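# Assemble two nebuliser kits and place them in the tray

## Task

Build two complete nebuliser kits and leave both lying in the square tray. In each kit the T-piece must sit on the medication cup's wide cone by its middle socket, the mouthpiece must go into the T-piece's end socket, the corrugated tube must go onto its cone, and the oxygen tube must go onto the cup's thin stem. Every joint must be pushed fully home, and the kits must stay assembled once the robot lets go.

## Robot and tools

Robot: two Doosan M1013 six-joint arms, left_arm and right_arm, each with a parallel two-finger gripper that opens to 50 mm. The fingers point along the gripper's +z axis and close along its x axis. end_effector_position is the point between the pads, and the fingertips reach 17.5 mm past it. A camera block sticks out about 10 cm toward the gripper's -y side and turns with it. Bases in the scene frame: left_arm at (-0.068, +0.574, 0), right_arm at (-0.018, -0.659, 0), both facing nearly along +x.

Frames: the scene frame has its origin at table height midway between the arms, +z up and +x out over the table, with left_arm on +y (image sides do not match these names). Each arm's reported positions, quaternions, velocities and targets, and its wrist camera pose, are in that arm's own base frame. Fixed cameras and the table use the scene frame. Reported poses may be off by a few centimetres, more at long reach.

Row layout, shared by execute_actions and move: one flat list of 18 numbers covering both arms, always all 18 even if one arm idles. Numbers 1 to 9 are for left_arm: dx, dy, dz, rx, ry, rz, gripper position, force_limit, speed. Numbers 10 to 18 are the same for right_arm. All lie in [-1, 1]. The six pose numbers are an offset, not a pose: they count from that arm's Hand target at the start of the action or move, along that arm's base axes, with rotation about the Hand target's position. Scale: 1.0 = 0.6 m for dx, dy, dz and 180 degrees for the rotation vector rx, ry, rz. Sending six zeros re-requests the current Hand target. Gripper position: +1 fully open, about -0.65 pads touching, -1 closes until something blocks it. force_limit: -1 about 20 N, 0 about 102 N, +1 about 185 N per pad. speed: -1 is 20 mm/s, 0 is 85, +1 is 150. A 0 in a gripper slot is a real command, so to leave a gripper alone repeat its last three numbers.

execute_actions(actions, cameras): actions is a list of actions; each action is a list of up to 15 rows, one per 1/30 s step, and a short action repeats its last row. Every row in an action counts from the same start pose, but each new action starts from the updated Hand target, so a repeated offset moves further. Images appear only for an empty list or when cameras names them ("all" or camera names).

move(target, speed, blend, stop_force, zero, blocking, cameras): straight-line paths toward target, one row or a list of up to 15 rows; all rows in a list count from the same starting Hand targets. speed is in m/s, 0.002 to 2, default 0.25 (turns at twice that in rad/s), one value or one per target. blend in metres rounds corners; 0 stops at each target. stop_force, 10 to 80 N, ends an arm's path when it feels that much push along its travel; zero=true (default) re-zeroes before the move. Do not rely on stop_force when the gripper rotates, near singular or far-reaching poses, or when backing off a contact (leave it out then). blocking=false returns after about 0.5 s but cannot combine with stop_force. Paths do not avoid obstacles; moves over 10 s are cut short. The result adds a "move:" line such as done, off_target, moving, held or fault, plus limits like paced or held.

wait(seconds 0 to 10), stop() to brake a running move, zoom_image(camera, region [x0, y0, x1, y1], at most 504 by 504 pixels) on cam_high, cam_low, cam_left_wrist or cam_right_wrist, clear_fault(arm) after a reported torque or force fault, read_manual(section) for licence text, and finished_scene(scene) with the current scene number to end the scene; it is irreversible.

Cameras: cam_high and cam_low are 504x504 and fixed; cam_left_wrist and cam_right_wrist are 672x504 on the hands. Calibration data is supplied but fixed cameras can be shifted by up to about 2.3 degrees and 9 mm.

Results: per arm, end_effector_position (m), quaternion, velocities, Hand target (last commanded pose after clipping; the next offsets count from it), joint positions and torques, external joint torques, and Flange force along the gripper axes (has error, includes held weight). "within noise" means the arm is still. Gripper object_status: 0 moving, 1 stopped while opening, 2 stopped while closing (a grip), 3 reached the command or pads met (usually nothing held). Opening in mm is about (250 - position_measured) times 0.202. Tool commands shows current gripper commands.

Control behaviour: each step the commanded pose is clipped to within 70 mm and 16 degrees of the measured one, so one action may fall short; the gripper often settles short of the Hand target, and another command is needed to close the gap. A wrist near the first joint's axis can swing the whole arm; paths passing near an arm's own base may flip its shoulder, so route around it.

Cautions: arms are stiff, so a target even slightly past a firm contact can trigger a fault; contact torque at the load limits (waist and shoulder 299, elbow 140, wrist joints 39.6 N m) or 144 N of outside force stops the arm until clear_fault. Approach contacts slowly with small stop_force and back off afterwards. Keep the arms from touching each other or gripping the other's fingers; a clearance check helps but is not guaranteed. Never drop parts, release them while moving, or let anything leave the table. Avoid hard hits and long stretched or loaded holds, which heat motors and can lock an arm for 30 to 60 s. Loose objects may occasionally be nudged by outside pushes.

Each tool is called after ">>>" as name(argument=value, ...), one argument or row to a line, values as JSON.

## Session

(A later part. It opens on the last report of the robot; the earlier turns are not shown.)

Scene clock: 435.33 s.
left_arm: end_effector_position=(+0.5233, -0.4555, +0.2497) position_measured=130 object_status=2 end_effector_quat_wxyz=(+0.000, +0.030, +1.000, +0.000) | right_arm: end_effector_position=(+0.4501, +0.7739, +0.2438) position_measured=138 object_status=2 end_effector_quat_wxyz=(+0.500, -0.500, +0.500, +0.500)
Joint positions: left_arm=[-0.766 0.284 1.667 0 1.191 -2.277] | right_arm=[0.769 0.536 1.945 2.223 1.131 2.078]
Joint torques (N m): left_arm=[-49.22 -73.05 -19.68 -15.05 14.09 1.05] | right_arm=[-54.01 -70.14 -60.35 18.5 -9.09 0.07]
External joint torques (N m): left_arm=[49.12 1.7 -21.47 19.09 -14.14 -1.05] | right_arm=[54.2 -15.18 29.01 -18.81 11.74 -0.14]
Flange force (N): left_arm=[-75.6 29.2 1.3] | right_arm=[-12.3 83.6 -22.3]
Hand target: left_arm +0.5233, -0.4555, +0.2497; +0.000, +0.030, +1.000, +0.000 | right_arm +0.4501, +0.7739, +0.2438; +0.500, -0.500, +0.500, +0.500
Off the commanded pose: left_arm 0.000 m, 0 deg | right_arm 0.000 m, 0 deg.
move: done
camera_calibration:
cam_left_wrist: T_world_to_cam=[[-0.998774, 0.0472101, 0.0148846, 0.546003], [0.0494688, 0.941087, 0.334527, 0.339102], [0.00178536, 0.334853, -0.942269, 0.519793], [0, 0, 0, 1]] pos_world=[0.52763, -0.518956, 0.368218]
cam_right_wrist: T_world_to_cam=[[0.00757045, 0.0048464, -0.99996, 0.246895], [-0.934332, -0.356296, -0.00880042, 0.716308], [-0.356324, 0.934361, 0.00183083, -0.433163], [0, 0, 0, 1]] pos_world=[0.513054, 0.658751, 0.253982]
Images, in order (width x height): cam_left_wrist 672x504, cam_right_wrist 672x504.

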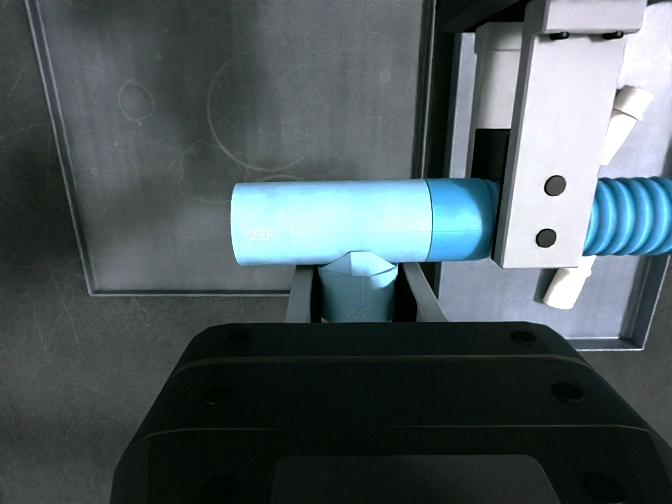

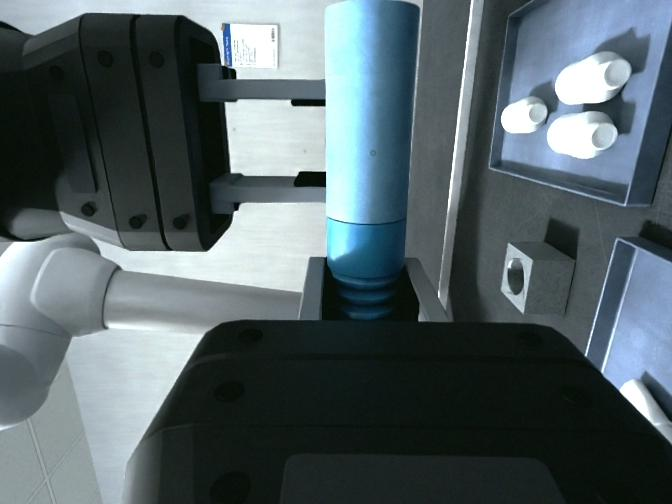

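>>> move(
  target=[
    [0, 0, 0, 0, 0, 0, -1, -0.5, -0.5, 0, 0, 0, 0, 0, 0, 0.35, -0.5, 0],
    [0, 0, 0, 0, 0, 0, -1, -0.5, -0.5, 0, 0, 0, 0, 0, 0, -1, 0.1, -0.5],
  ],
  speed=0.1,
  cameras=[],
)

>>> move(
  target=[0, 0, 0, 0, 0, 0, -1, -0.5, -0.5, 0.006, 0, 0, 0, 0, 0, -1, 0.1, -0.5],
  speed=0.015,
  stop_force=80,
  cameras=["cam_left_wrist", "cam_right_wrist"],
)

>>> zoom_image(
  camera="cam_left_wrist",
  region=[340, 160, 560, 300],
)

>>> zoom_image(
  camera="cam_right_wrist",
  region=[300, 150, 440, 290],
)

Scene clock: 462.53 s.
left_arm: end_effector_position=(+0.5233, -0.4554, +0.2497) position_measured=130 object_status=2 end_effector_quat_wxyz=(+0.000, +0.030, +1.000, +0.000) | right_arm: end_effector_position=(+0.4501, +0.7739, +0.2438) position_measured=139 object_status=2 end_effector_quat_wxyz=(+0.500, -0.500, +0.500, +0.500)
Joint positions: left_arm=[-0.766 0.284 1.667 0 1.191 -2.277] | right_arm=[0.769 0.537 1.945 2.223 1.131 2.078]
Joint torques (N m): left_arm=[-3.94 -73.68 -47.57 2.63 -0.34 -0.1] | right_arm=[-1.95 -70.36 -25.43 -1.21 0.17 -0.02]
External joint torques (N m): left_arm=[3.84 2.24 6.4 1.41 0.29 0.1] | right_arm=[2.25 -14.64 -5.59 0.89 2.47 -0.06]
Flange force (N): left_arm=[3.7 10.0 8.1] | right_arm=[-18.5 6.1 -2.3]
Hand target: left_arm +0.5233, -0.4555, +0.2497; +0.000, +0.030, +1.000, +0.000 | right_arm +0.4501, +0.7739, +0.2438; +0.500, -0.500, +0.500, +0.500
Off the commanded pose: left_arm 0.000 m, 0 deg | right_arm 0.000 m, 0 deg.
move: done
No camera images: "cameras" was empty.

Scene clock: 464.03 s.
left_arm: end_effector_position=(+0.5233, -0.4555, +0.2497) position_measured=130 object_status=2 end_effector_quat_wxyz=(+0.000, +0.030, +1.000, +0.000) | right_arm: end_effector_position=(+0.4537, +0.7739, +0.2438) position_measured=139 object_status=2 end_effector_quat_wxyz=(+0.500, -0.500, +0.500, +0.500)
Joint positions: left_arm=[-0.766 0.284 1.667 0 1.191 -2.277] | right_arm=[0.765 0.539 1.94 2.218 1.131 2.082]
Joint torques (N m): left_arm=[-49.15 -75.7 -27.16 -14.88 11.34 0.76] | right_arm=[-45.32 -66.47 -56.64 15.87 -9.46 0.16]
External joint torques (N m): left_arm=[49.05 4.36 -13.98 18.91 -11.4 -0.76] | right_arm=[45.28 -19.23 25.07 -16.15 12.1 -0.24]
Flange force (N): left_arm=[-68.1 35.3 6.6] | right_arm=[-16.9 75.2 -27.4]
Hand target: left_arm +0.5233, -0.4555, +0.2497; +0.000, +0.030, +1.000, +0.000 | right_arm +0.4537, +0.7739, +0.2438; +0.500, -0.500, +0.500, +0.500
Off the commanded pose: left_arm 0.000 m, 0 deg | right_arm 0.000 m, 0 deg.
move: done
camera_calibration:
cam_left_wrist: T_world_to_cam=[[-0.998774, 0.0472475, 0.0147866, 0.546058], [0.0494713, 0.941117, 0.334443, 0.339147], [0.00188573, 0.334765, -0.9423, 0.519705], [0, 0, 0, 1]] pos_world=[0.52763, -0.518956, 0.368218]
cam_right_wrist: T_world_to_cam=[[0.00757045, 0.0048464, -0.99996, 0.246867], [-0.934332, -0.356296, -0.00880042, 0.719671], [-0.356324, 0.934361, 0.00183083, -0.43188], [0, 0, 0, 1]] pos_world=[0.516654, 0.658751, 0.253982]
Images, in order (width x height): cam_left_wrist 672x504, cam_right_wrist 672x504.

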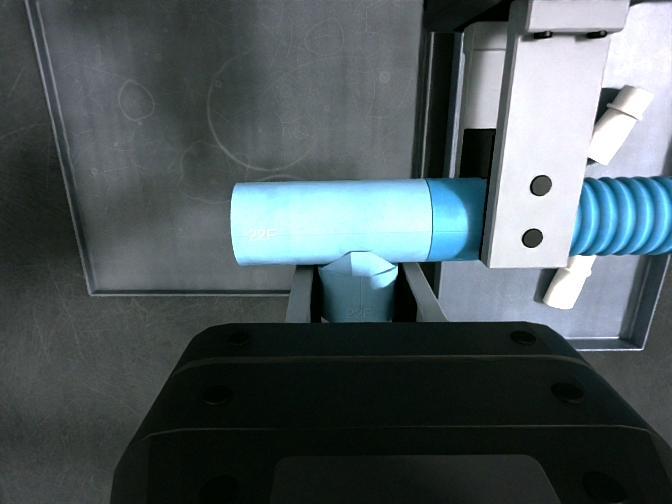

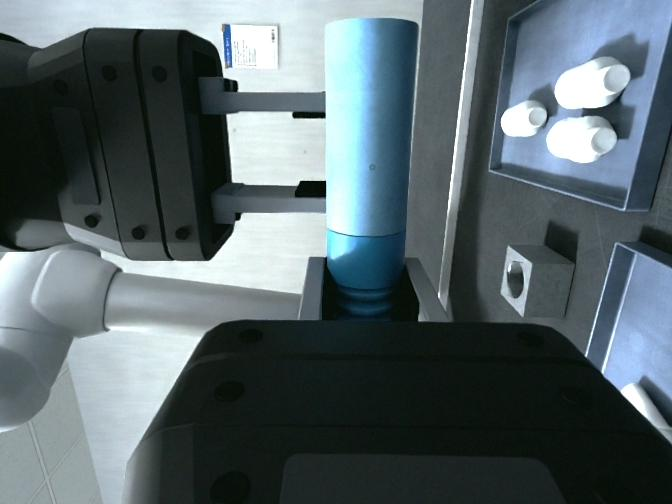

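Scaled by 2.291.

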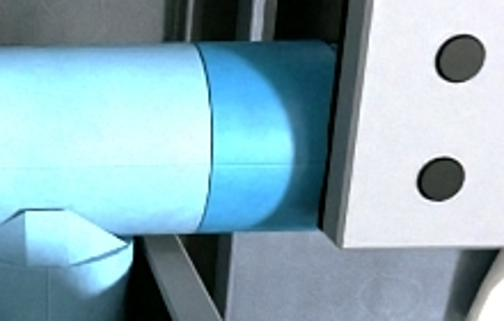

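Scaled by 3.600.

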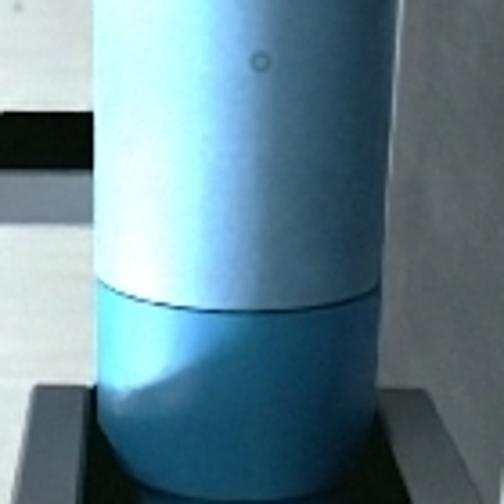

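>>> move(
  target=[
    [0, 0, 0, 0, 0, 0, -1, -0.5, -0.5, 0, 0, 0, 0, 0, 0, 1, -0.5, 0],
    [0, 0, 0, 0, 0, 0, -1, -0.5, -0.5, 0, -0.2167, 0, 0, 0, 0, 1, -0.5, 0],
    [0.2, -0.0112, 0, 0, 0, 0, -1, -0.5, -0.5, -0.0562, -0.2898, 0.1437, 0, -0.5, 0, 1, -0.5, 0],
    [0.2829, -0.0159, 0, 0, 0, 0, -1, -0.5, -0.5, -0.1228, -0.2565, 0.1437, 0, -1, 0, 1, -0.5, 0],
    [0.2829, -0.0159, 0, 0, 0, 0, -1, -0.5, -0.5, -0.1862, 0.0723, -0.2063, -0.3497, 0.4351, -0.4351, 1, -0.5, 0],
  ],
  speed=[0.1, 0.15, 0.6, 0.6, 0.6],
  blend=[0, 0.02, 0.03, 0.03, 0],
  cameras=["cam_left_wrist", "cam_right_wrist", "cam_high"],
)

Scene clock: 628.93 s.
left_arm: end_effector_position=(+0.6930, -0.4650, +0.2497) position_measured=130 object_status=2 end_effector_quat_wxyz=(+0.000, +0.030, +1.000, +0.000) | right_arm: end_effector_position=(+0.3421, +0.8172, +0.1202) position_measured=3 object_status=3 end_effector_quat_wxyz=(+0.000, +0.107, +0.994, +0.000)
Joint positions: left_arm=[-0.632 0.5 1.355 0 1.287 -2.144] | right_arm=[1.135 0.654 1.348 0 1.139 -0.22]
Joint torques (N m): left_arm=[-2 -88.92 -42.58 3.83 0.18 0.01] | right_arm=[-3.41 -95.37 -37.35 4.15 0.24 -0.04]
External joint torques (N m): left_arm=[1.91 -5.32 0.05 0.33 -0.23 -0.01] | right_arm=[3.65 -7.51 -1.6 -0.28 -0.17 0.04]
Flange force (N): left_arm=[6.3 6.4 -2.0] | right_arm=[5.4 -6.2 -6.2]
Hand target: left_arm +0.6930, -0.4650, +0.2497; +0.000, +0.030, +1.000, +0.000 | right_arm +0.3420, +0.8173, +0.1200; +0.000, +0.107, +0.994, +0.000
Off the commanded pose: left_arm 0.000 m, 0 deg | right_arm 0.000 m, 0 deg.
move: done
camera_calibration:
cam_left_wrist: T_world_to_cam=[[-0.998774, 0.047245, 0.014791, 0.7161], [0.0494702, 0.941085, 0.334532, 0.339733], [0.00188534, 0.334853, -0.942268, 0.522634], [0, 0, 0, 1]] pos_world=[0.69743, -0.528556, 0.368218]
cam_right_wrist: T_world_to_cam=[[-0.978216, 0.207528, -0.00500249, 0.175905], [0.192138, 0.914274, 0.356633, -0.837918], [0.0785848, 0.347903, -0.934231, -0.0689981], [0, 0, 0, 1]] pos_world=[0.338492, 0.753586, 0.235249]
Images, in order (width x height): cam_high 504x504, cam_left_wrist 672x504, cam_right_wrist 672x504.

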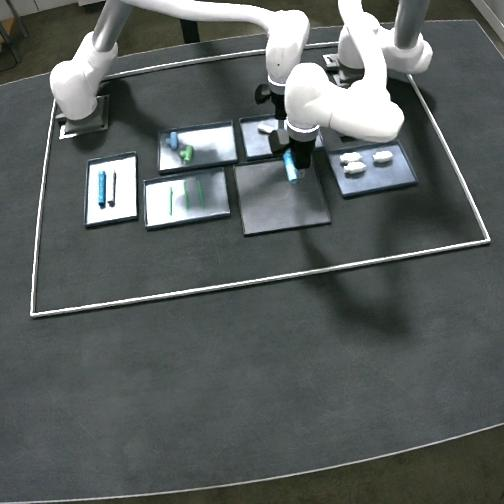

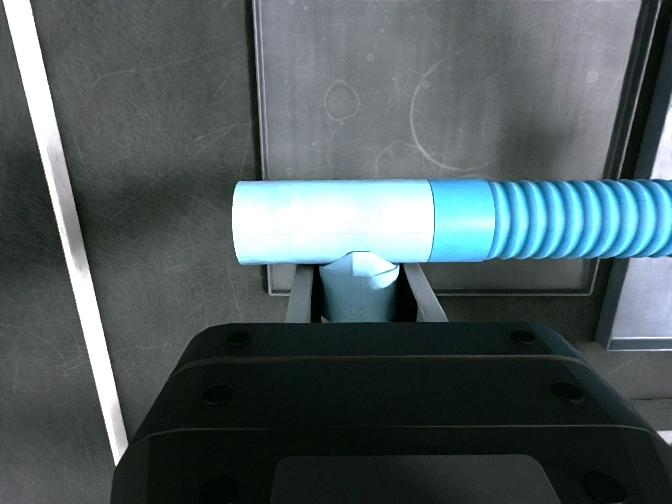

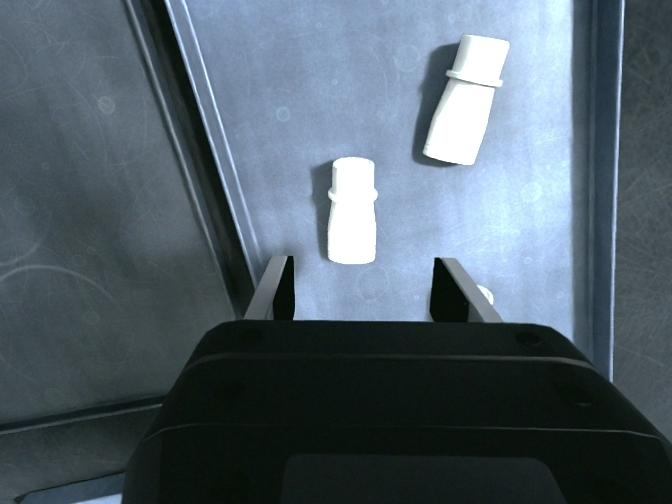

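>>> move(
  target=[
    [0, 0, 0, 0, 0, 0, -1, -0.5, -0.5, 0.0028, 0.0082, -0.1608, 0, 0, 0.002, 1, -0.5, 0],
    [0, 0, 0, 0, 0, 0, -1, -0.5, -0.5, 0.0028, 0.0082, -0.1608, 0, 0, 0.002, -1, -0.5, -0.5],
  ],
  speed=[0.12, 0.1],
  cameras=["cam_right_wrist"],
)

Scene clock: 668.60 s.
left_arm: end_effector_position=(+0.6930, -0.4650, +0.2497) position_measured=130 object_status=2 end_effector_quat_wxyz=(+0.000, +0.030, +1.000, +0.000) | right_arm: end_effector_position=(+0.3437, +0.8222, +0.0235) position_measured=119 object_status=2 end_effector_quat_wxyz=(+0.000, +0.104, +0.995, +0.000)
Joint positions: left_arm=[-0.632 0.5 1.355 0 1.287 -2.144] | right_arm=[1.136 0.738 1.394 0 1.01 -0.226]
Joint torques (N m): left_arm=[-2.24 -89.12 -42.57 3.84 0.18 -0.03] | right_arm=[-3.58 -100.24 -35.16 4.04 0.28 -0.07]
External joint torques (N m): left_arm=[1.95 -5.04 0.05 0.33 -0.23 0.03] | right_arm=[3.6 -6.84 -1.45 -0.4 -0.22 0.07]
Flange force (N): left_arm=[5.9 6.2 -1.9] | right_arm=[5.1 -5.0 -6.4]
Hand target: left_arm +0.6930, -0.4650, +0.2497; +0.000, +0.030, +1.000, +0.000 | right_arm +0.3437, +0.8222, +0.0236; +0.000, +0.104, +0.995, +0.000
Off the commanded pose: left_arm 0.000 m, 0 deg | right_arm 0.000 m, 0 deg.
move: done
camera_calibration:
cam_right_wrist: T_world_to_cam=[[-0.979509, 0.201338, -0.0049794, 0.181501], [0.186376, 0.915535, 0.356455, -0.807307], [0.0763266, 0.348222, -0.934299, -0.160573], [0, 0, 0, 1]] pos_world=[0.340501, 0.75849, 0.138649]
Images, in order (width x height): cam_right_wrist 672x504.

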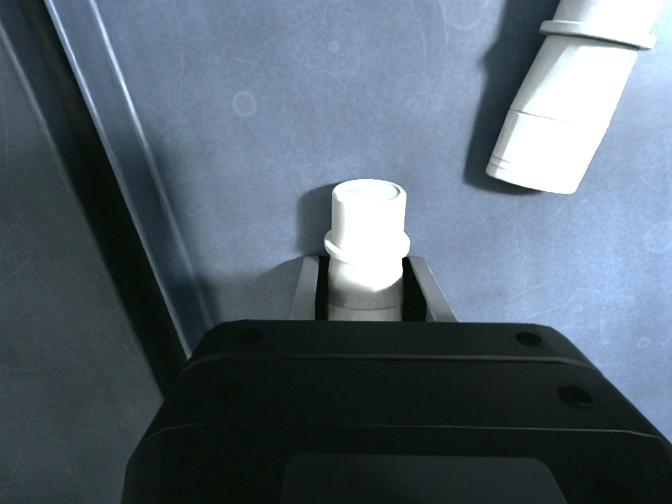

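>>> move(
  target=[
    [0, 0, 0, 0, 0, 0, -1, -0.5, -0.5, 0, 0, 0.2833, 0, 0, 0, -1, -0.5, -0.5],
    [0, 0, 0, 0, 0, 0, -1, -0.5, -0.5, 0.0272, -0.437, 0.4273, 0, 0, 0, -1, -0.5, -0.5],
    [-0.1415, 0.008, 0, 0, 0, 0, -1, -0.5, -0.5, 0.2605, -0.537, 0.4273, 0.207, 0.1678, -0.1678, -1, -0.5, -0.5],
    [-0.2829, 0.0159, 0, 0, 0, 0, -1, -0.5, -0.5, 0.4772, -0.3703, 0.3673, 0.4141, 0.3355, -0.3355, -1, -0.5, -0.5],
    [-0.2829, 0.0159, 0, 0, 0, 0, -1, -0.5, -0.5, 0.4355, -0.0753, 0.3673, 0.4141, 0.3355, -0.3355, -1, -0.5, -0.5],
  ],
  speed=[0.25, 0.4, 0.55, 0.55, 0.25],
  blend=[0.03, 0.04, 0.04, 0.02, 0],
  cameras=["cam_left_wrist", "cam_right_wrist"],
)

>>> zoom_image(
  camera="cam_left_wrist",
  region=[60, 140, 300, 300],
)

>>> zoom_image(
  camera="cam_right_wrist",
  region=[290, 20, 450, 280],
)

Scene clock: 696.40 s.
left_arm: end_effector_position=(+0.5233, -0.4555, +0.2497) position_measured=130 object_status=2 end_effector_quat_wxyz=(+0.000, +0.030, +1.000, +0.000) | right_arm: end_effector_position=(+0.6050, +0.7770, +0.2440) position_measured=119 object_status=2 end_effector_quat_wxyz=(+0.500, -0.500, -0.500, -0.500)
Joint positions: left_arm=[-0.766 0.284 1.667 0 1.191 -2.277] | right_arm=[0.633 0.664 1.697 2.052 1.141 -0.897]
Joint torques (N m): left_arm=[-2.18 -67.38 -41.33 3.7 0.16 0] | right_arm=[-3.33 -92.99 -33.39 0.75 2.5 0.04]
External joint torques (N m): left_arm=[2.03 -4 0.19 0.34 -0.21 0] | right_arm=[3.49 -7.07 -1.58 -0.4 -0.12 0.03]
Flange force (N): left_arm=[3.3 6.2 -1.8] | right_arm=[8.9 -5.8 0.7]
Hand target: left_arm +0.5233, -0.4555, +0.2497; +0.000, +0.030, +1.000, +0.000 | right_arm +0.6050, +0.7770, +0.2439; +0.500, -0.500, -0.500, -0.500
Off the commanded pose: left_arm 0.000 m, 0 deg | right_arm 0.000 m, 0 deg.
move: done
camera_calibration:
cam_left_wrist: T_world_to_cam=[[-0.998774, 0.047245, 0.014791, 0.546055], [0.0494702, 0.941085, 0.334532, 0.339099], [0.00188534, 0.334853, -0.942268, 0.51974], [0, 0, 0, 1]] pos_world=[0.52763, -0.518956, 0.368218]
cam_right_wrist: T_world_to_cam=[[-0.0060825, 0.0048321, 0.99997, -0.233814], [0.934229, -0.356597, 0.00740578, -0.272112], [0.356623, 0.934246, -0.00234528, -0.811089], [0, 0, 0, 1]] pos_world=[0.542045, 0.661851, 0.23392]
Images, in order (width x height): cam_left_wrist 672x504, cam_right_wrist 672x504.

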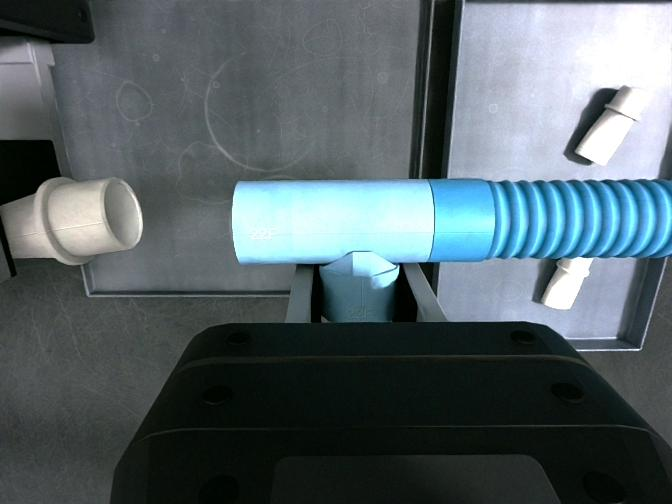

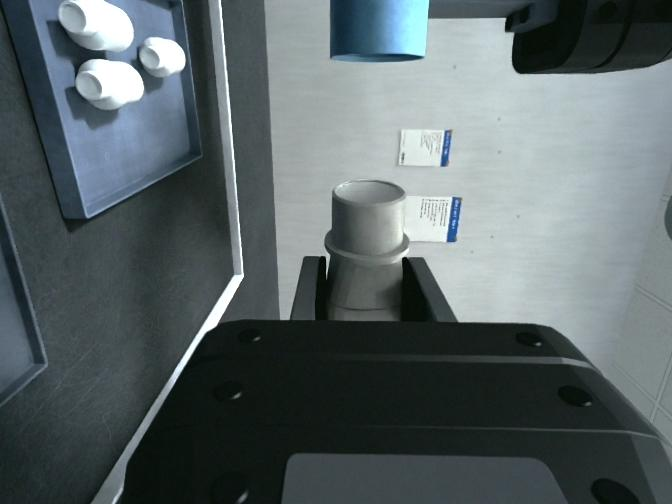

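Scaled by 2.100.

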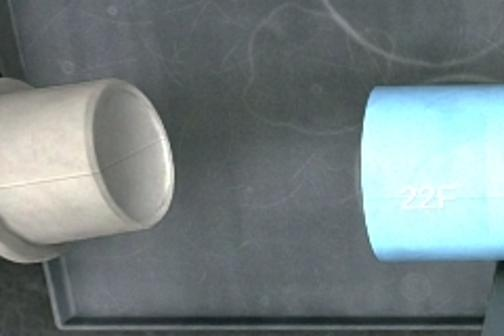

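Scaled by 1.938.

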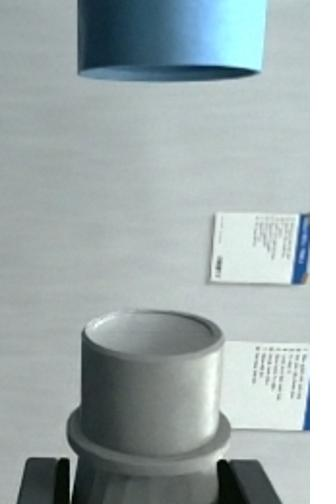

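>>> move(
  target=[0, 0, 0, 0, 0, 0, -1, -0.5, -0.5, -0.0417, -0.0025, 0.0035, 0, 0, -0.0361, -1, -0.5, -0.5],
  speed=0.06,
  cameras=["cam_left_wrist", "cam_right_wrist"],
)

>>> zoom_image(
  camera="cam_left_wrist",
  region=[100, 150, 300, 290],
)

>>> zoom_image(
  camera="cam_right_wrist",
  region=[300, 90, 440, 280],
)

Scene clock: 740.50 s.
left_arm: end_effector_position=(+0.5233, -0.4555, +0.2497) position_measured=130 object_status=2 end_effector_quat_wxyz=(+0.000, +0.030, +1.000, +0.000) | right_arm: end_effector_position=(+0.5800, +0.7755, +0.2460) position_measured=119 object_status=2 end_effector_quat_wxyz=(-0.471, +0.528, +0.471, +0.528)
Joint positions: left_arm=[-0.766 0.284 1.667 0 1.191 -2.277] | right_arm=[0.68 0.612 1.794 2.217 1.071 -1.005]
Joint torques (N m): left_arm=[-1.98 -67.45 -41.35 3.71 0.15 0.02] | right_arm=[-3.42 -87.73 -32.43 0.15 2.63 -0.01]
External joint torques (N m): left_arm=[1.81 -3.97 0.21 0.33 -0.21 -0.02] | right_arm=[3.16 -6.61 -1.36 -0.4 -0.08 0.09]
Flange force (N): left_arm=[3.5 5.9 -1.8] | right_arm=[8.9 -5.4 -0.4]
Hand target: left_arm +0.5233, -0.4555, +0.2497; +0.000, +0.030, +1.000, +0.000 | right_arm +0.5800, +0.7755, +0.2460; -0.471, +0.528, +0.471, +0.528
Off the commanded pose: left_arm 0.000 m, 0 deg | right_arm 0.000 m, 0 deg.
move: done
camera_calibration:
cam_left_wrist: T_world_to_cam=[[-0.998774, 0.047245, 0.014791, 0.546055], [0.0494702, 0.941085, 0.334532, 0.339099], [0.00188534, 0.334853, -0.942268, 0.51974], [0, 0, 0, 1]] pos_world=[0.52763, -0.518956, 0.368218]
cam_right_wrist: T_world_to_cam=[[-0.00558683, 0.00553507, 0.999969, -0.236893], [0.887873, -0.460028, 0.00750691, -0.142253], [0.460055, 0.887887, -0.00234433, -0.824787], [0, 0, 0, 1]] pos_world=[0.504427, 0.668189, 0.23602]
Images, in order (width x height): cam_left_wrist 672x504, cam_right_wrist 672x504.

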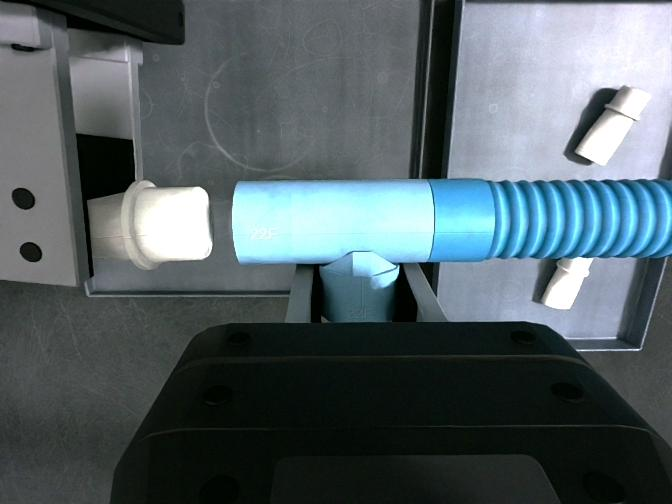

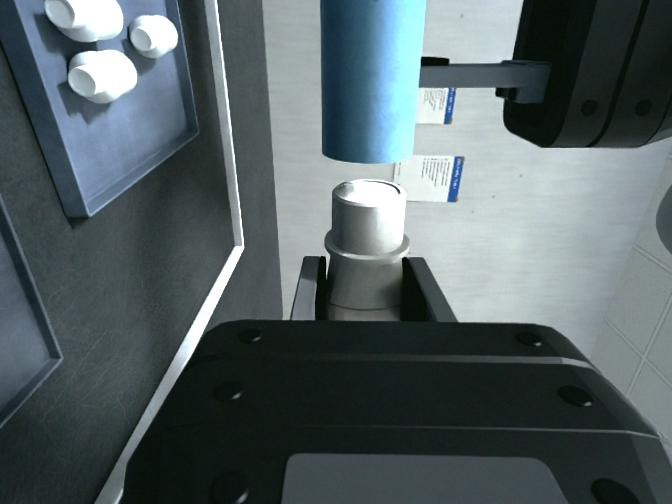

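Scaled by 2.520.

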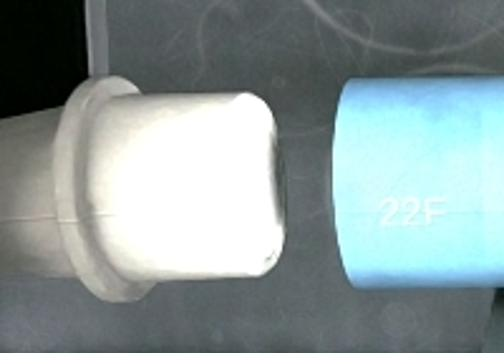

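Scaled by 2.653.

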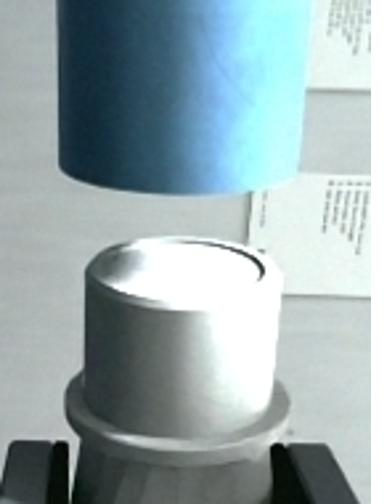

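>>> move(
  target=[
    [0, 0, 0, 0, 0, 0, -1, -0.5, -0.5, -0.0067, -0.0004, -0.001, 0, 0, 0, -1, -0.5, -0.5],
    [0, 0, 0, 0, 0, 0, -1, -0.5, -0.5, -0.05, -0.0004, -0.001, 0, 0, 0, -1, -0.5, -0.5],
  ],
  speed=[0.03, 0.025],
  stop_force=35,
  cameras=["cam_left_wrist", "cam_right_wrist"],
)

>>> zoom_image(
  camera="cam_left_wrist",
  region=[100, 150, 300, 290],
)

>>> zoom_image(
  camera="cam_right_wrist",
  region=[300, 90, 440, 280],
)

Scene clock: 762.47 s.
left_arm: end_effector_position=(+0.5233, -0.4555, +0.2497) position_measured=130 object_status=2 end_effector_quat_wxyz=(+0.000, +0.030, +1.000, +0.000) | right_arm: end_effector_position=(+0.5521, +0.7751, +0.2455) position_measured=119 object_status=2 end_effector_quat_wxyz=(-0.471, +0.528, +0.471, +0.528)
Joint positions: left_arm=[-0.766 0.284 1.667 0 1.191 -2.277] | right_arm=[0.705 0.589 1.839 2.251 1.072 -1.037]
Joint torques (N m): left_arm=[10.37 -59.48 -58.03 8.84 -12.01 -0.31] | right_arm=[35.6 -92.78 -24.63 -8.97 10.76 0.15]
External joint torques (N m): left_arm=[-10.54 -11.89 16.85 -4.81 11.95 0.31] | right_arm=[-35.34 1.88 -8.08 8.56 -8.17 -0.08]
Flange force (N): left_arm=[45.8 16.7 -8.8] | right_arm=[2.1 36.8 -6.0]
Hand target: left_arm +0.5233, -0.4555, +0.2497; +0.000, +0.030, +1.000, +0.000 | right_arm +0.5521, +0.7751, +0.2455; -0.471, +0.528, +0.471, +0.528 (not the last commanded pose)
Off the commanded pose: left_arm 0.000 m, 0 deg | right_arm 0.002 m, 0 deg.
move: contact (right_arm); path passed 1 of 2 targets
camera_calibration:
cam_left_wrist: T_world_to_cam=[[-0.998774, 0.0472475, 0.0147866, 0.546058], [0.0494713, 0.941117, 0.334443, 0.339147], [0.00188573, 0.334765, -0.9423, 0.519705], [0, 0, 0, 1]] pos_world=[0.52763, -0.518956, 0.368218]
cam_right_wrist: T_world_to_cam=[[-0.00553901, 0.00540442, 0.99997, -0.236383], [0.887564, -0.460625, 0.00740586, -0.117045], [0.460651, 0.887578, -0.00224536, -0.811789], [0, 0, 0, 1]] pos_world=[0.476527, 0.66789, 0.23542]
Images, in order (width x height): cam_left_wrist 672x504, cam_right_wrist 672x504.

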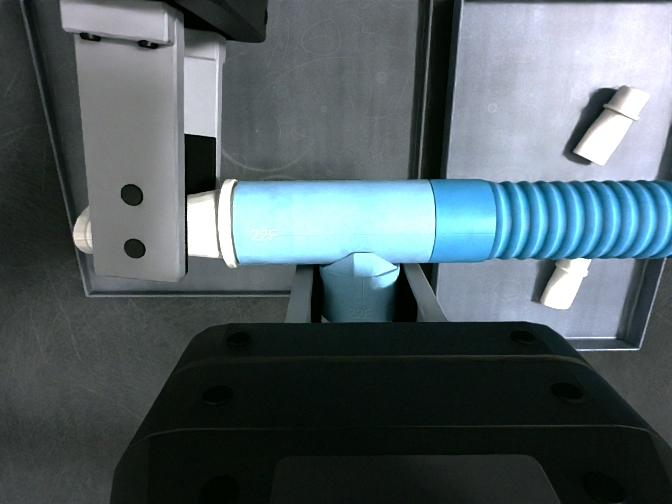

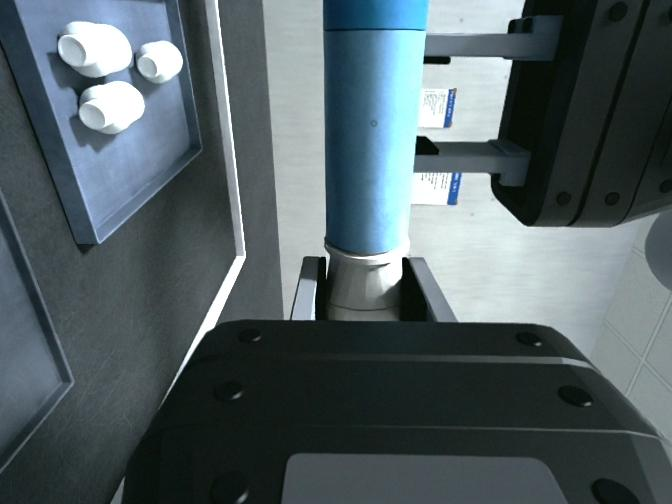

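Scaled by 2.520.

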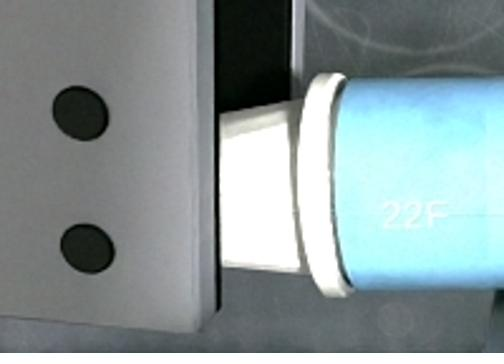

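Scaled by 2.653.

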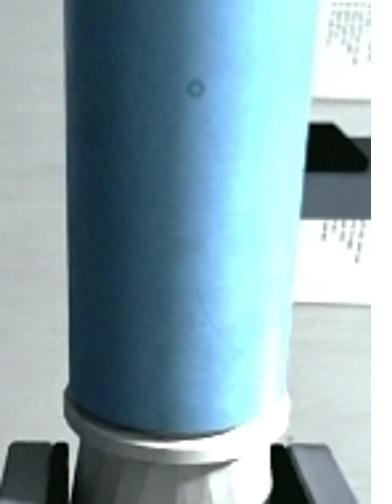

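>>> move(
  target=[0, 0, 0, 0, 0, 0, -1, -0.5, -0.5, -0.005, 0, 0, 0, 0, 0, -1, -0.5, -0.5],
  speed=0.015,
  stop_force=35,
  cameras=["cam_left_wrist", "cam_right_wrist"],
)

>>> zoom_image(
  camera="cam_left_wrist",
  region=[100, 150, 300, 290],
)

>>> zoom_image(
  camera="cam_right_wrist",
  region=[300, 90, 440, 280],
)

Scene clock: 769.90 s.
left_arm: end_effector_position=(+0.5233, -0.4554, +0.2497) position_measured=130 object_status=2 end_effector_quat_wxyz=(+0.000, +0.030, +1.000, +0.000) | right_arm: end_effector_position=(+0.5492, +0.7751, +0.2455) position_measured=119 object_status=2 end_effector_quat_wxyz=(-0.471, +0.528, +0.470, +0.528)
Joint positions: left_arm=[-0.766 0.284 1.667 0 1.191 -2.277] | right_arm=[0.707 0.587 1.843 2.255 1.072 -1.04]
Joint torques (N m): left_arm=[19.11 -57.22 -71.37 12.26 -20.08 -0.76] | right_arm=[60.68 -93.7 -17.31 -15.52 14.86 0.09]
External joint torques (N m): left_arm=[-19.23 -14.13 30.24 -8.24 20.03 0.76] | right_arm=[-60.45 2.35 -15.63 15.12 -12.24 -0.01]
Flange force (N): left_arm=[74.3 23.7 -9.1] | right_arm=[3.5 64.7 -9.5]
Hand target: left_arm +0.5233, -0.4555, +0.2497; +0.000, +0.030, +1.000, +0.000 | right_arm +0.5491, +0.7751, +0.2455; -0.471, +0.528, +0.471, +0.528
Off the commanded pose: left_arm 0.000 m, 0 deg | right_arm 0.000 m, 0 deg.
move: done
camera_calibration:
cam_left_wrist: T_world_to_cam=[[-0.998774, 0.0472101, 0.0148846, 0.546003], [0.0494688, 0.941087, 0.334527, 0.339102], [0.00178536, 0.334853, -0.942269, 0.519793], [0, 0, 0, 1]] pos_world=[0.52763, -0.518956, 0.368218]
cam_right_wrist: T_world_to_cam=[[-0.00540465, 0.00544852, 0.999971, -0.236493], [0.887565, -0.460625, 0.00730691, -0.114359], [0.460651, 0.887578, -0.0023464, -0.810383], [0, 0, 0, 1]] pos_world=[0.473527, 0.66789, 0.23542]
Images, in order (width x height): cam_left_wrist 672x504, cam_right_wrist 672x504.

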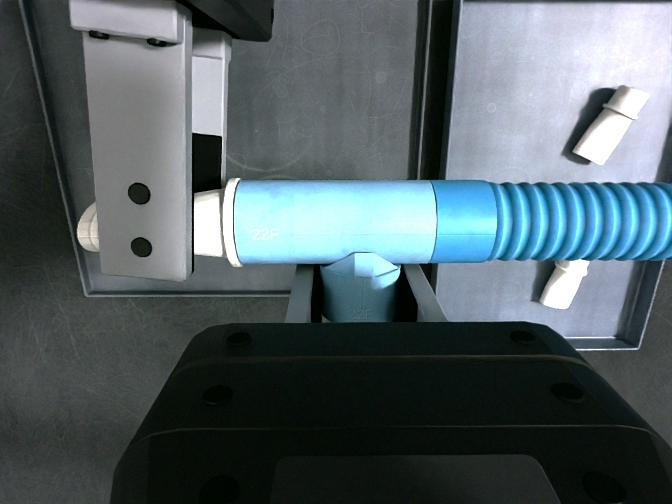

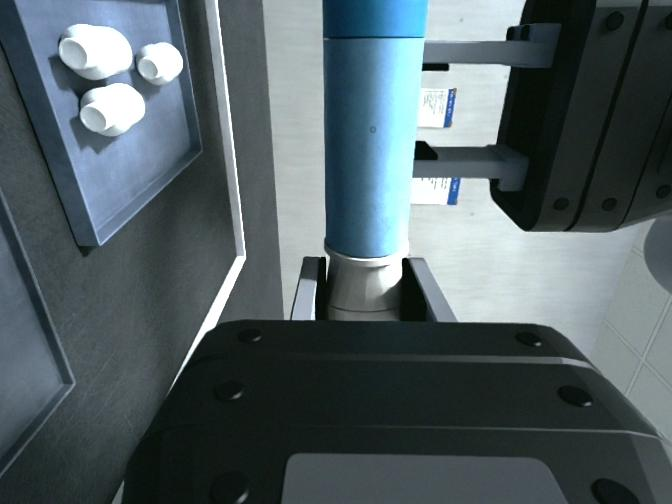

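Scaled by 2.520.

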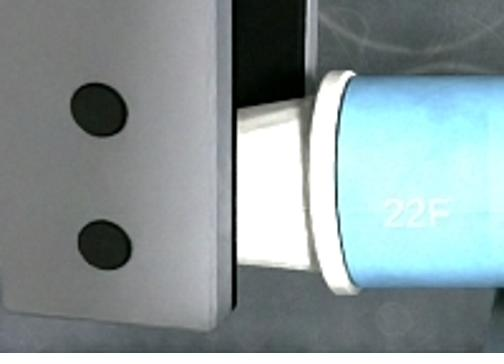

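Scaled by 2.653.

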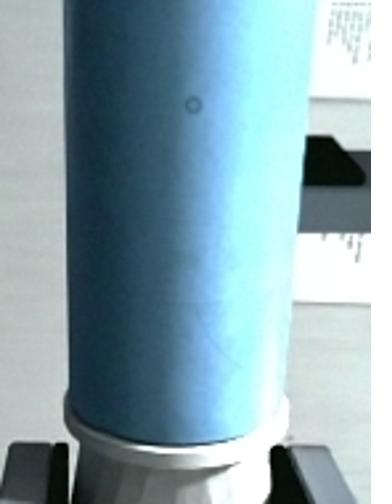

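>>> move(
  target=[
    [0, 0, 0, 0, 0, 0, -1, -0.5, -0.5, 0, 0, 0, 0, 0, 0, 1, -0.5, 0],
    [0, 0, 0, 0, 0, 0, -1, -0.5, -0.5, 0, -0.1418, 0, 0, 0, 0, 1, -0.5, 0],
    [0, 0, 0, 0, 0, 0, -1, -0.5, -0.5, -0.0985, -0.1418, -0.0013, 0, 0, 0.0361, 1, -0.5, 0],
    [0, 0, 0, 0, 0, 0, -1, -0.5, -0.5, -0.0985, 0.0023, -0.0013, 0, 0, 0.0361, 1, -0.5, 0],
    [0, 0, 0, 0, 0, 0, -1, -0.5, -0.5, -0.0985, 0.0023, -0.0013, 0, 0, 0.0361, -1, -1, -0.8],
    [0, 0, 0, 0, 0, 0, -1, -0.5, -0.5, -0.0985, 0.0023, -0.0013, 0, 0, 0.0361, -0.98, -0.2, -0.8],
  ],
  speed=[0.1, 0.15, 0.15, 0.12, 0.1, 0.1],
  blend=[0, 0.01, 0.01, 0, 0, 0],
  cameras=["cam_left_wrist", "cam_right_wrist"],
)

Scene clock: 803.00 s.
left_arm: end_effector_position=(+0.5233, -0.4555, +0.2497) position_measured=130 object_status=2 end_effector_quat_wxyz=(+0.000, +0.030, +1.000, +0.000) | right_arm: end_effector_position=(+0.4901, +0.7765, +0.2447) position_measured=130 object_status=2 end_effector_quat_wxyz=(+0.500, -0.500, -0.500, -0.500)
Joint positions: left_arm=[-0.766 0.284 1.667 0 1.191 -2.277] | right_arm=[0.732 0.567 1.884 2.177 1.131 -1.02]
Joint torques (N m): left_arm=[-2.85 -67.63 -41.62 3.38 0.22 0.02] | right_arm=[-3.79 -81.47 -31.13 0.48 2.2 0.13]
External joint torques (N m): left_arm=[2.7 -3.81 0.5 0.65 -0.27 -0.01] | right_arm=[4.05 -7.52 -1.25 -0.59 0.39 -0.06]
Flange force (N): left_arm=[2.9 7.2 -1.3] | right_arm=[10.1 -7.2 -0.3]
Hand target: left_arm +0.5233, -0.4555, +0.2497; +0.000, +0.030, +1.000, +0.000 | right_arm +0.4900, +0.7765, +0.2447; +0.500, -0.500, -0.500, -0.500
Off the commanded pose: left_arm 0.000 m, 0 deg | right_arm 0.000 m, 0 deg.
move: done
camera_calibration:
cam_left_wrist: T_world_to_cam=[[-0.998774, 0.0472475, 0.0147866, 0.546058], [0.0494713, 0.941117, 0.334443, 0.339147], [0.00188573, 0.334765, -0.9423, 0.519705], [0, 0, 0, 1]] pos_world=[0.52763, -0.518956, 0.368218]
cam_right_wrist: T_world_to_cam=[[-0.00598706, 0.00480159, 0.999971, -0.235233], [0.934004, -0.357189, 0.00730722, -0.164313], [0.357213, 0.93402, -0.00234619, -0.769805], [0, 0, 0, 1]] pos_world=[0.427045, 0.661452, 0.23462]
Images, in order (width x height): cam_left_wrist 672x504, cam_right_wrist 672x504.

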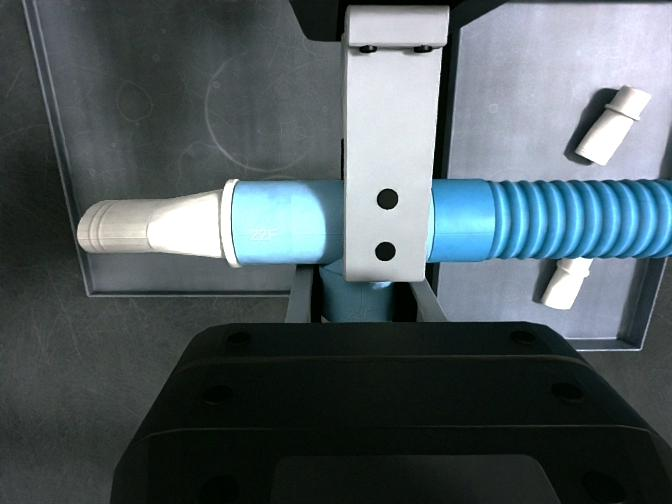

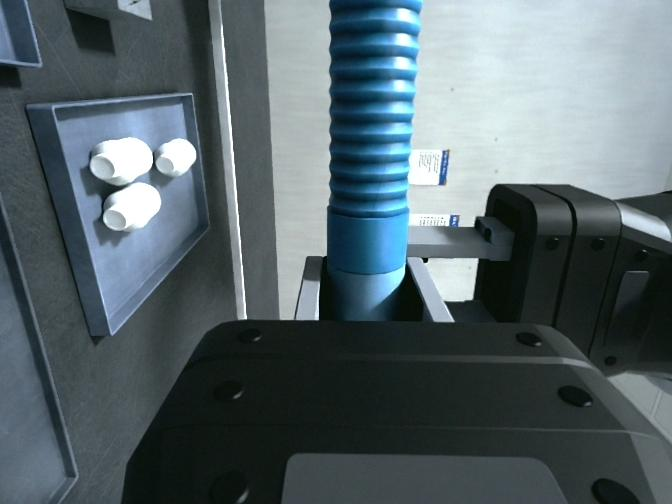

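>>> move(
  target=[
    [0, 0, 0, 0, 0, 0, 1, -0.3, 0, 0, 0, 0, 0, 0, 0, -0.98, -0.2, -0.8],
    [0, 0, 0.1167, 0, 0, 0, 1, -0.3, 0, 0, 0, 0, 0, 0, 0, -0.98, -0.2, -0.8],
    [0.0605, 0.4832, 0.0005, 0, 0, 0, 1, -0.3, 0, 0, 0, 0, 0, 0, 0, -0.98, -0.2, -0.8],
  ],
  speed=[0.1, 0.2, 0.4],
  blend=[0, 0.03, 0],
  cameras=["cam_left_wrist", "cam_right_wrist"],
)

Scene clock: 832.70 s.
left_arm: end_effector_position=(+0.5595, -0.1656, +0.2501) position_measured=3 object_status=3 end_effector_quat_wxyz=(+0.000, +0.030, +1.000, +0.000) | right_arm: end_effector_position=(+0.4900, +0.7765, +0.2447) position_measured=130 object_status=2 end_effector_quat_wxyz=(+0.500, -0.500, -0.500, -0.500)
Joint positions: left_arm=[-0.347 0.116 1.874 0 1.151 -1.858] | right_arm=[0.732 0.567 1.884 2.177 1.131 -1.02]
Joint torques (N m): left_arm=[-3.52 -51.72 -40.6 3.65 0.17 -0.02] | right_arm=[-3.43 -82.59 -30.98 0.34 2.75 0]
External joint torques (N m): left_arm=[3.54 -1.44 0.16 0.31 -0.2 0.02] | right_arm=[3.22 -5.95 -1.11 -0.42 -0.18 0.07]
Flange force (N): left_arm=[0.8 6.4 -0.4] | right_arm=[8.6 -5.5 0.5]
Hand target: left_arm +0.5596, -0.1655, +0.2500; +0.000, +0.030, +1.000, +0.000 | right_arm +0.4900, +0.7765, +0.2447; +0.500, -0.500, -0.500, -0.500
Off the commanded pose: left_arm 0.000 m, 0 deg | right_arm 0.000 m, 0 deg.
move: done
camera_calibration:
cam_left_wrist: T_world_to_cam=[[-0.998774, 0.0472814, 0.0146926, 0.568657], [0.0494718, 0.941115, 0.334448, 0.0644797], [0.00198572, 0.334764, -0.9423, 0.422942], [0, 0, 0, 1]] pos_world=[0.56393, -0.229156, 0.368618]
cam_right_wrist: T_world_to_cam=[[-0.00598632, 0.00480132, 0.999971, -0.235232], [0.934004, -0.357189, 0.00730644, -0.164349], [0.357213, 0.93402, -0.0023462, -0.769712], [0, 0, 0, 1]] pos_world=[0.427045, 0.661352, 0.23462]
Images, in order (width x height): cam_left_wrist 672x504, cam_right_wrist 672x504.

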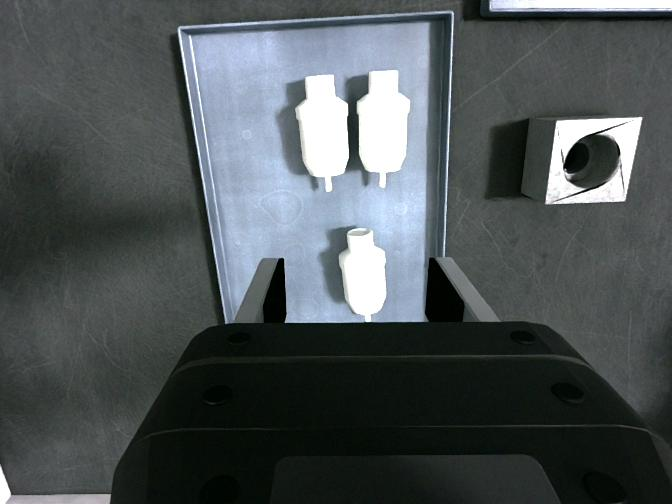

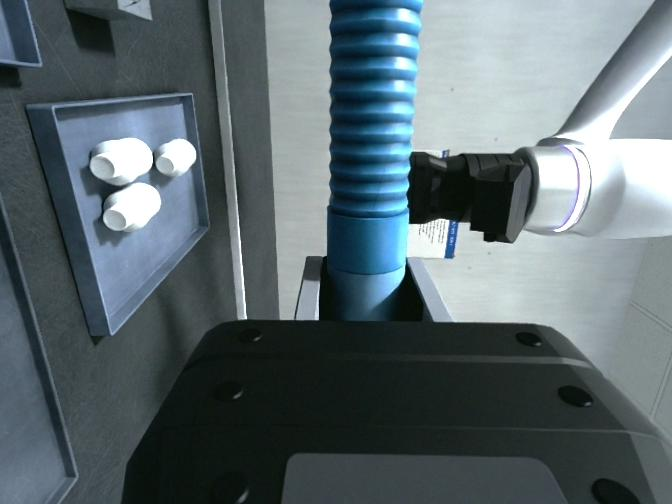

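>>> move(
  target=[-0.0245, 0.1542, -0.25, 0, 0, 0.0322, 1, -0.3, 0, 0, 0, 0, 0, 0, 0, -0.98, -0.2, -0.8],
  speed=0.25,
  cameras=["cam_left_wrist"],
)

Scene clock: 861.40 s.
left_arm: end_effector_position=(+0.5449, -0.0730, +0.1001) position_measured=3 object_status=3 end_effector_quat_wxyz=(+0.000, -0.021, +1.000, +0.000) | right_arm: end_effector_position=(+0.4900, +0.7765, +0.2447) position_measured=130 object_status=2 end_effector_quat_wxyz=(+0.500, -0.500, -0.500, -0.500)
Joint positions: left_arm=[-0.196 0.208 2.082 0 0.851 -1.809] | right_arm=[0.732 0.567 1.884 2.177 1.131 -1.02]
Joint torques (N m): left_arm=[-2.01 -52.27 -33.52 2.99 0.18 -0.03] | right_arm=[-3.37 -82.64 -30.89 0.34 2.77 0.01]
External joint torques (N m): left_arm=[2.06 -3.44 0.3 0.26 -0.2 0.03] | right_arm=[4.27 -5.72 -1.18 -0.51 -0.19 0.06]
Flange force (N): left_arm=[4.4 4.6 -3.6] | right_arm=[8.4 -6.1 1.8]
Hand target: left_arm +0.5449, -0.0730, +0.1000; +0.000, -0.021, +1.000, +0.000 | right_arm +0.4900, +0.7765, +0.2447; +0.500, -0.500, -0.500, -0.500
Off the commanded pose: left_arm 0.000 m, 0 deg | right_arm 0.000 m, 0 deg.
move: done
camera_calibration:
cam_left_wrist: T_world_to_cam=[[-0.99844, -0.053846, 0.01474, 0.544298], [-0.0458249, 0.941278, 0.334507, 0.0801468], [-0.0318863, 0.33331, -0.942278, 0.268977], [0, 0, 0, 1]] pos_world=[0.555699, -0.135785, 0.218618]
Images, in order (width x height): cam_left_wrist 672x504.

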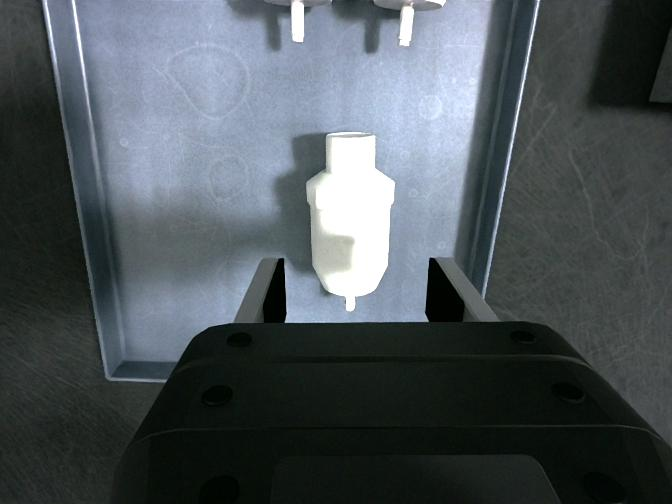

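>>> move(
  target=[
    [0.0007, 0.0003, -0.1275, 0, 0, 0, 1, -0.3, 0, 0, 0, 0, 0, 0, 0, -0.98, -0.2, -0.8],
    [0.0007, 0.0003, -0.1275, 0, 0, 0, -1, -0.3, -0.5, 0, 0, 0, 0, 0, 0, -0.98, -0.2, -0.8],
  ],
  speed=[0.12, 0.1],
  cameras=["cam_left_wrist"],
)

Scene clock: 873.97 s.
left_arm: end_effector_position=(+0.5453, -0.0728, +0.0235) position_measured=68 object_status=2 end_effector_quat_wxyz=(+0.000, -0.021, +1.000, +0.000) | right_arm: end_effector_position=(+0.4900, +0.7765, +0.2447) position_measured=130 object_status=2 end_effector_quat_wxyz=(+0.500, -0.500, -0.500, -0.500)
Joint positions: left_arm=[-0.196 0.312 2.133 0 0.697 -1.808] | right_arm=[0.732 0.567 1.884 2.177 1.131 -1.02]
Joint torques (N m): left_arm=[-1.81 -57.7 -28.79 2.49 0.18 0.04] | right_arm=[-3.29 -82.81 -31.04 0.33 2.73 0.04]
External joint torques (N m): left_arm=[1.83 -3.93 0.42 0.28 -0.2 -0.04] | right_arm=[3.29 -6.03 -1.02 -0.43 -0.16 0.04]
Flange force (N): left_arm=[4.9 4.2 -5.1] | right_arm=[8.6 -5.8 0.3]
Hand target: left_arm +0.5453, -0.0728, +0.0235; +0.000, -0.021, +1.000, +0.000 | right_arm +0.4900, +0.7765, +0.2447; +0.500, -0.500, -0.500, -0.500
Off the commanded pose: left_arm 0.000 m, 0 deg | right_arm 0.000 m, 0 deg.
move: done
camera_calibration:
cam_left_wrist: T_world_to_cam=[[-0.998437, -0.0538798, 0.0148339, 0.545818], [-0.0458253, 0.941277, 0.334511, 0.1056], [-0.0319863, 0.333309, -0.942275, 0.196799], [0, 0, 0, 1]] pos_world=[0.556099, -0.135585, 0.142018]
Images, in order (width x height): cam_left_wrist 672x504.

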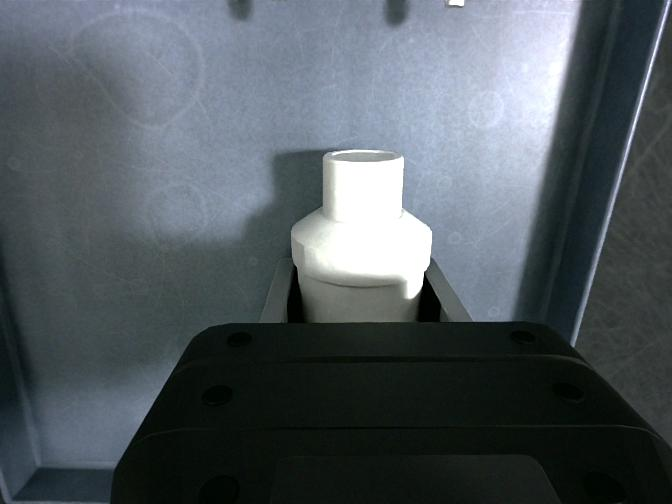

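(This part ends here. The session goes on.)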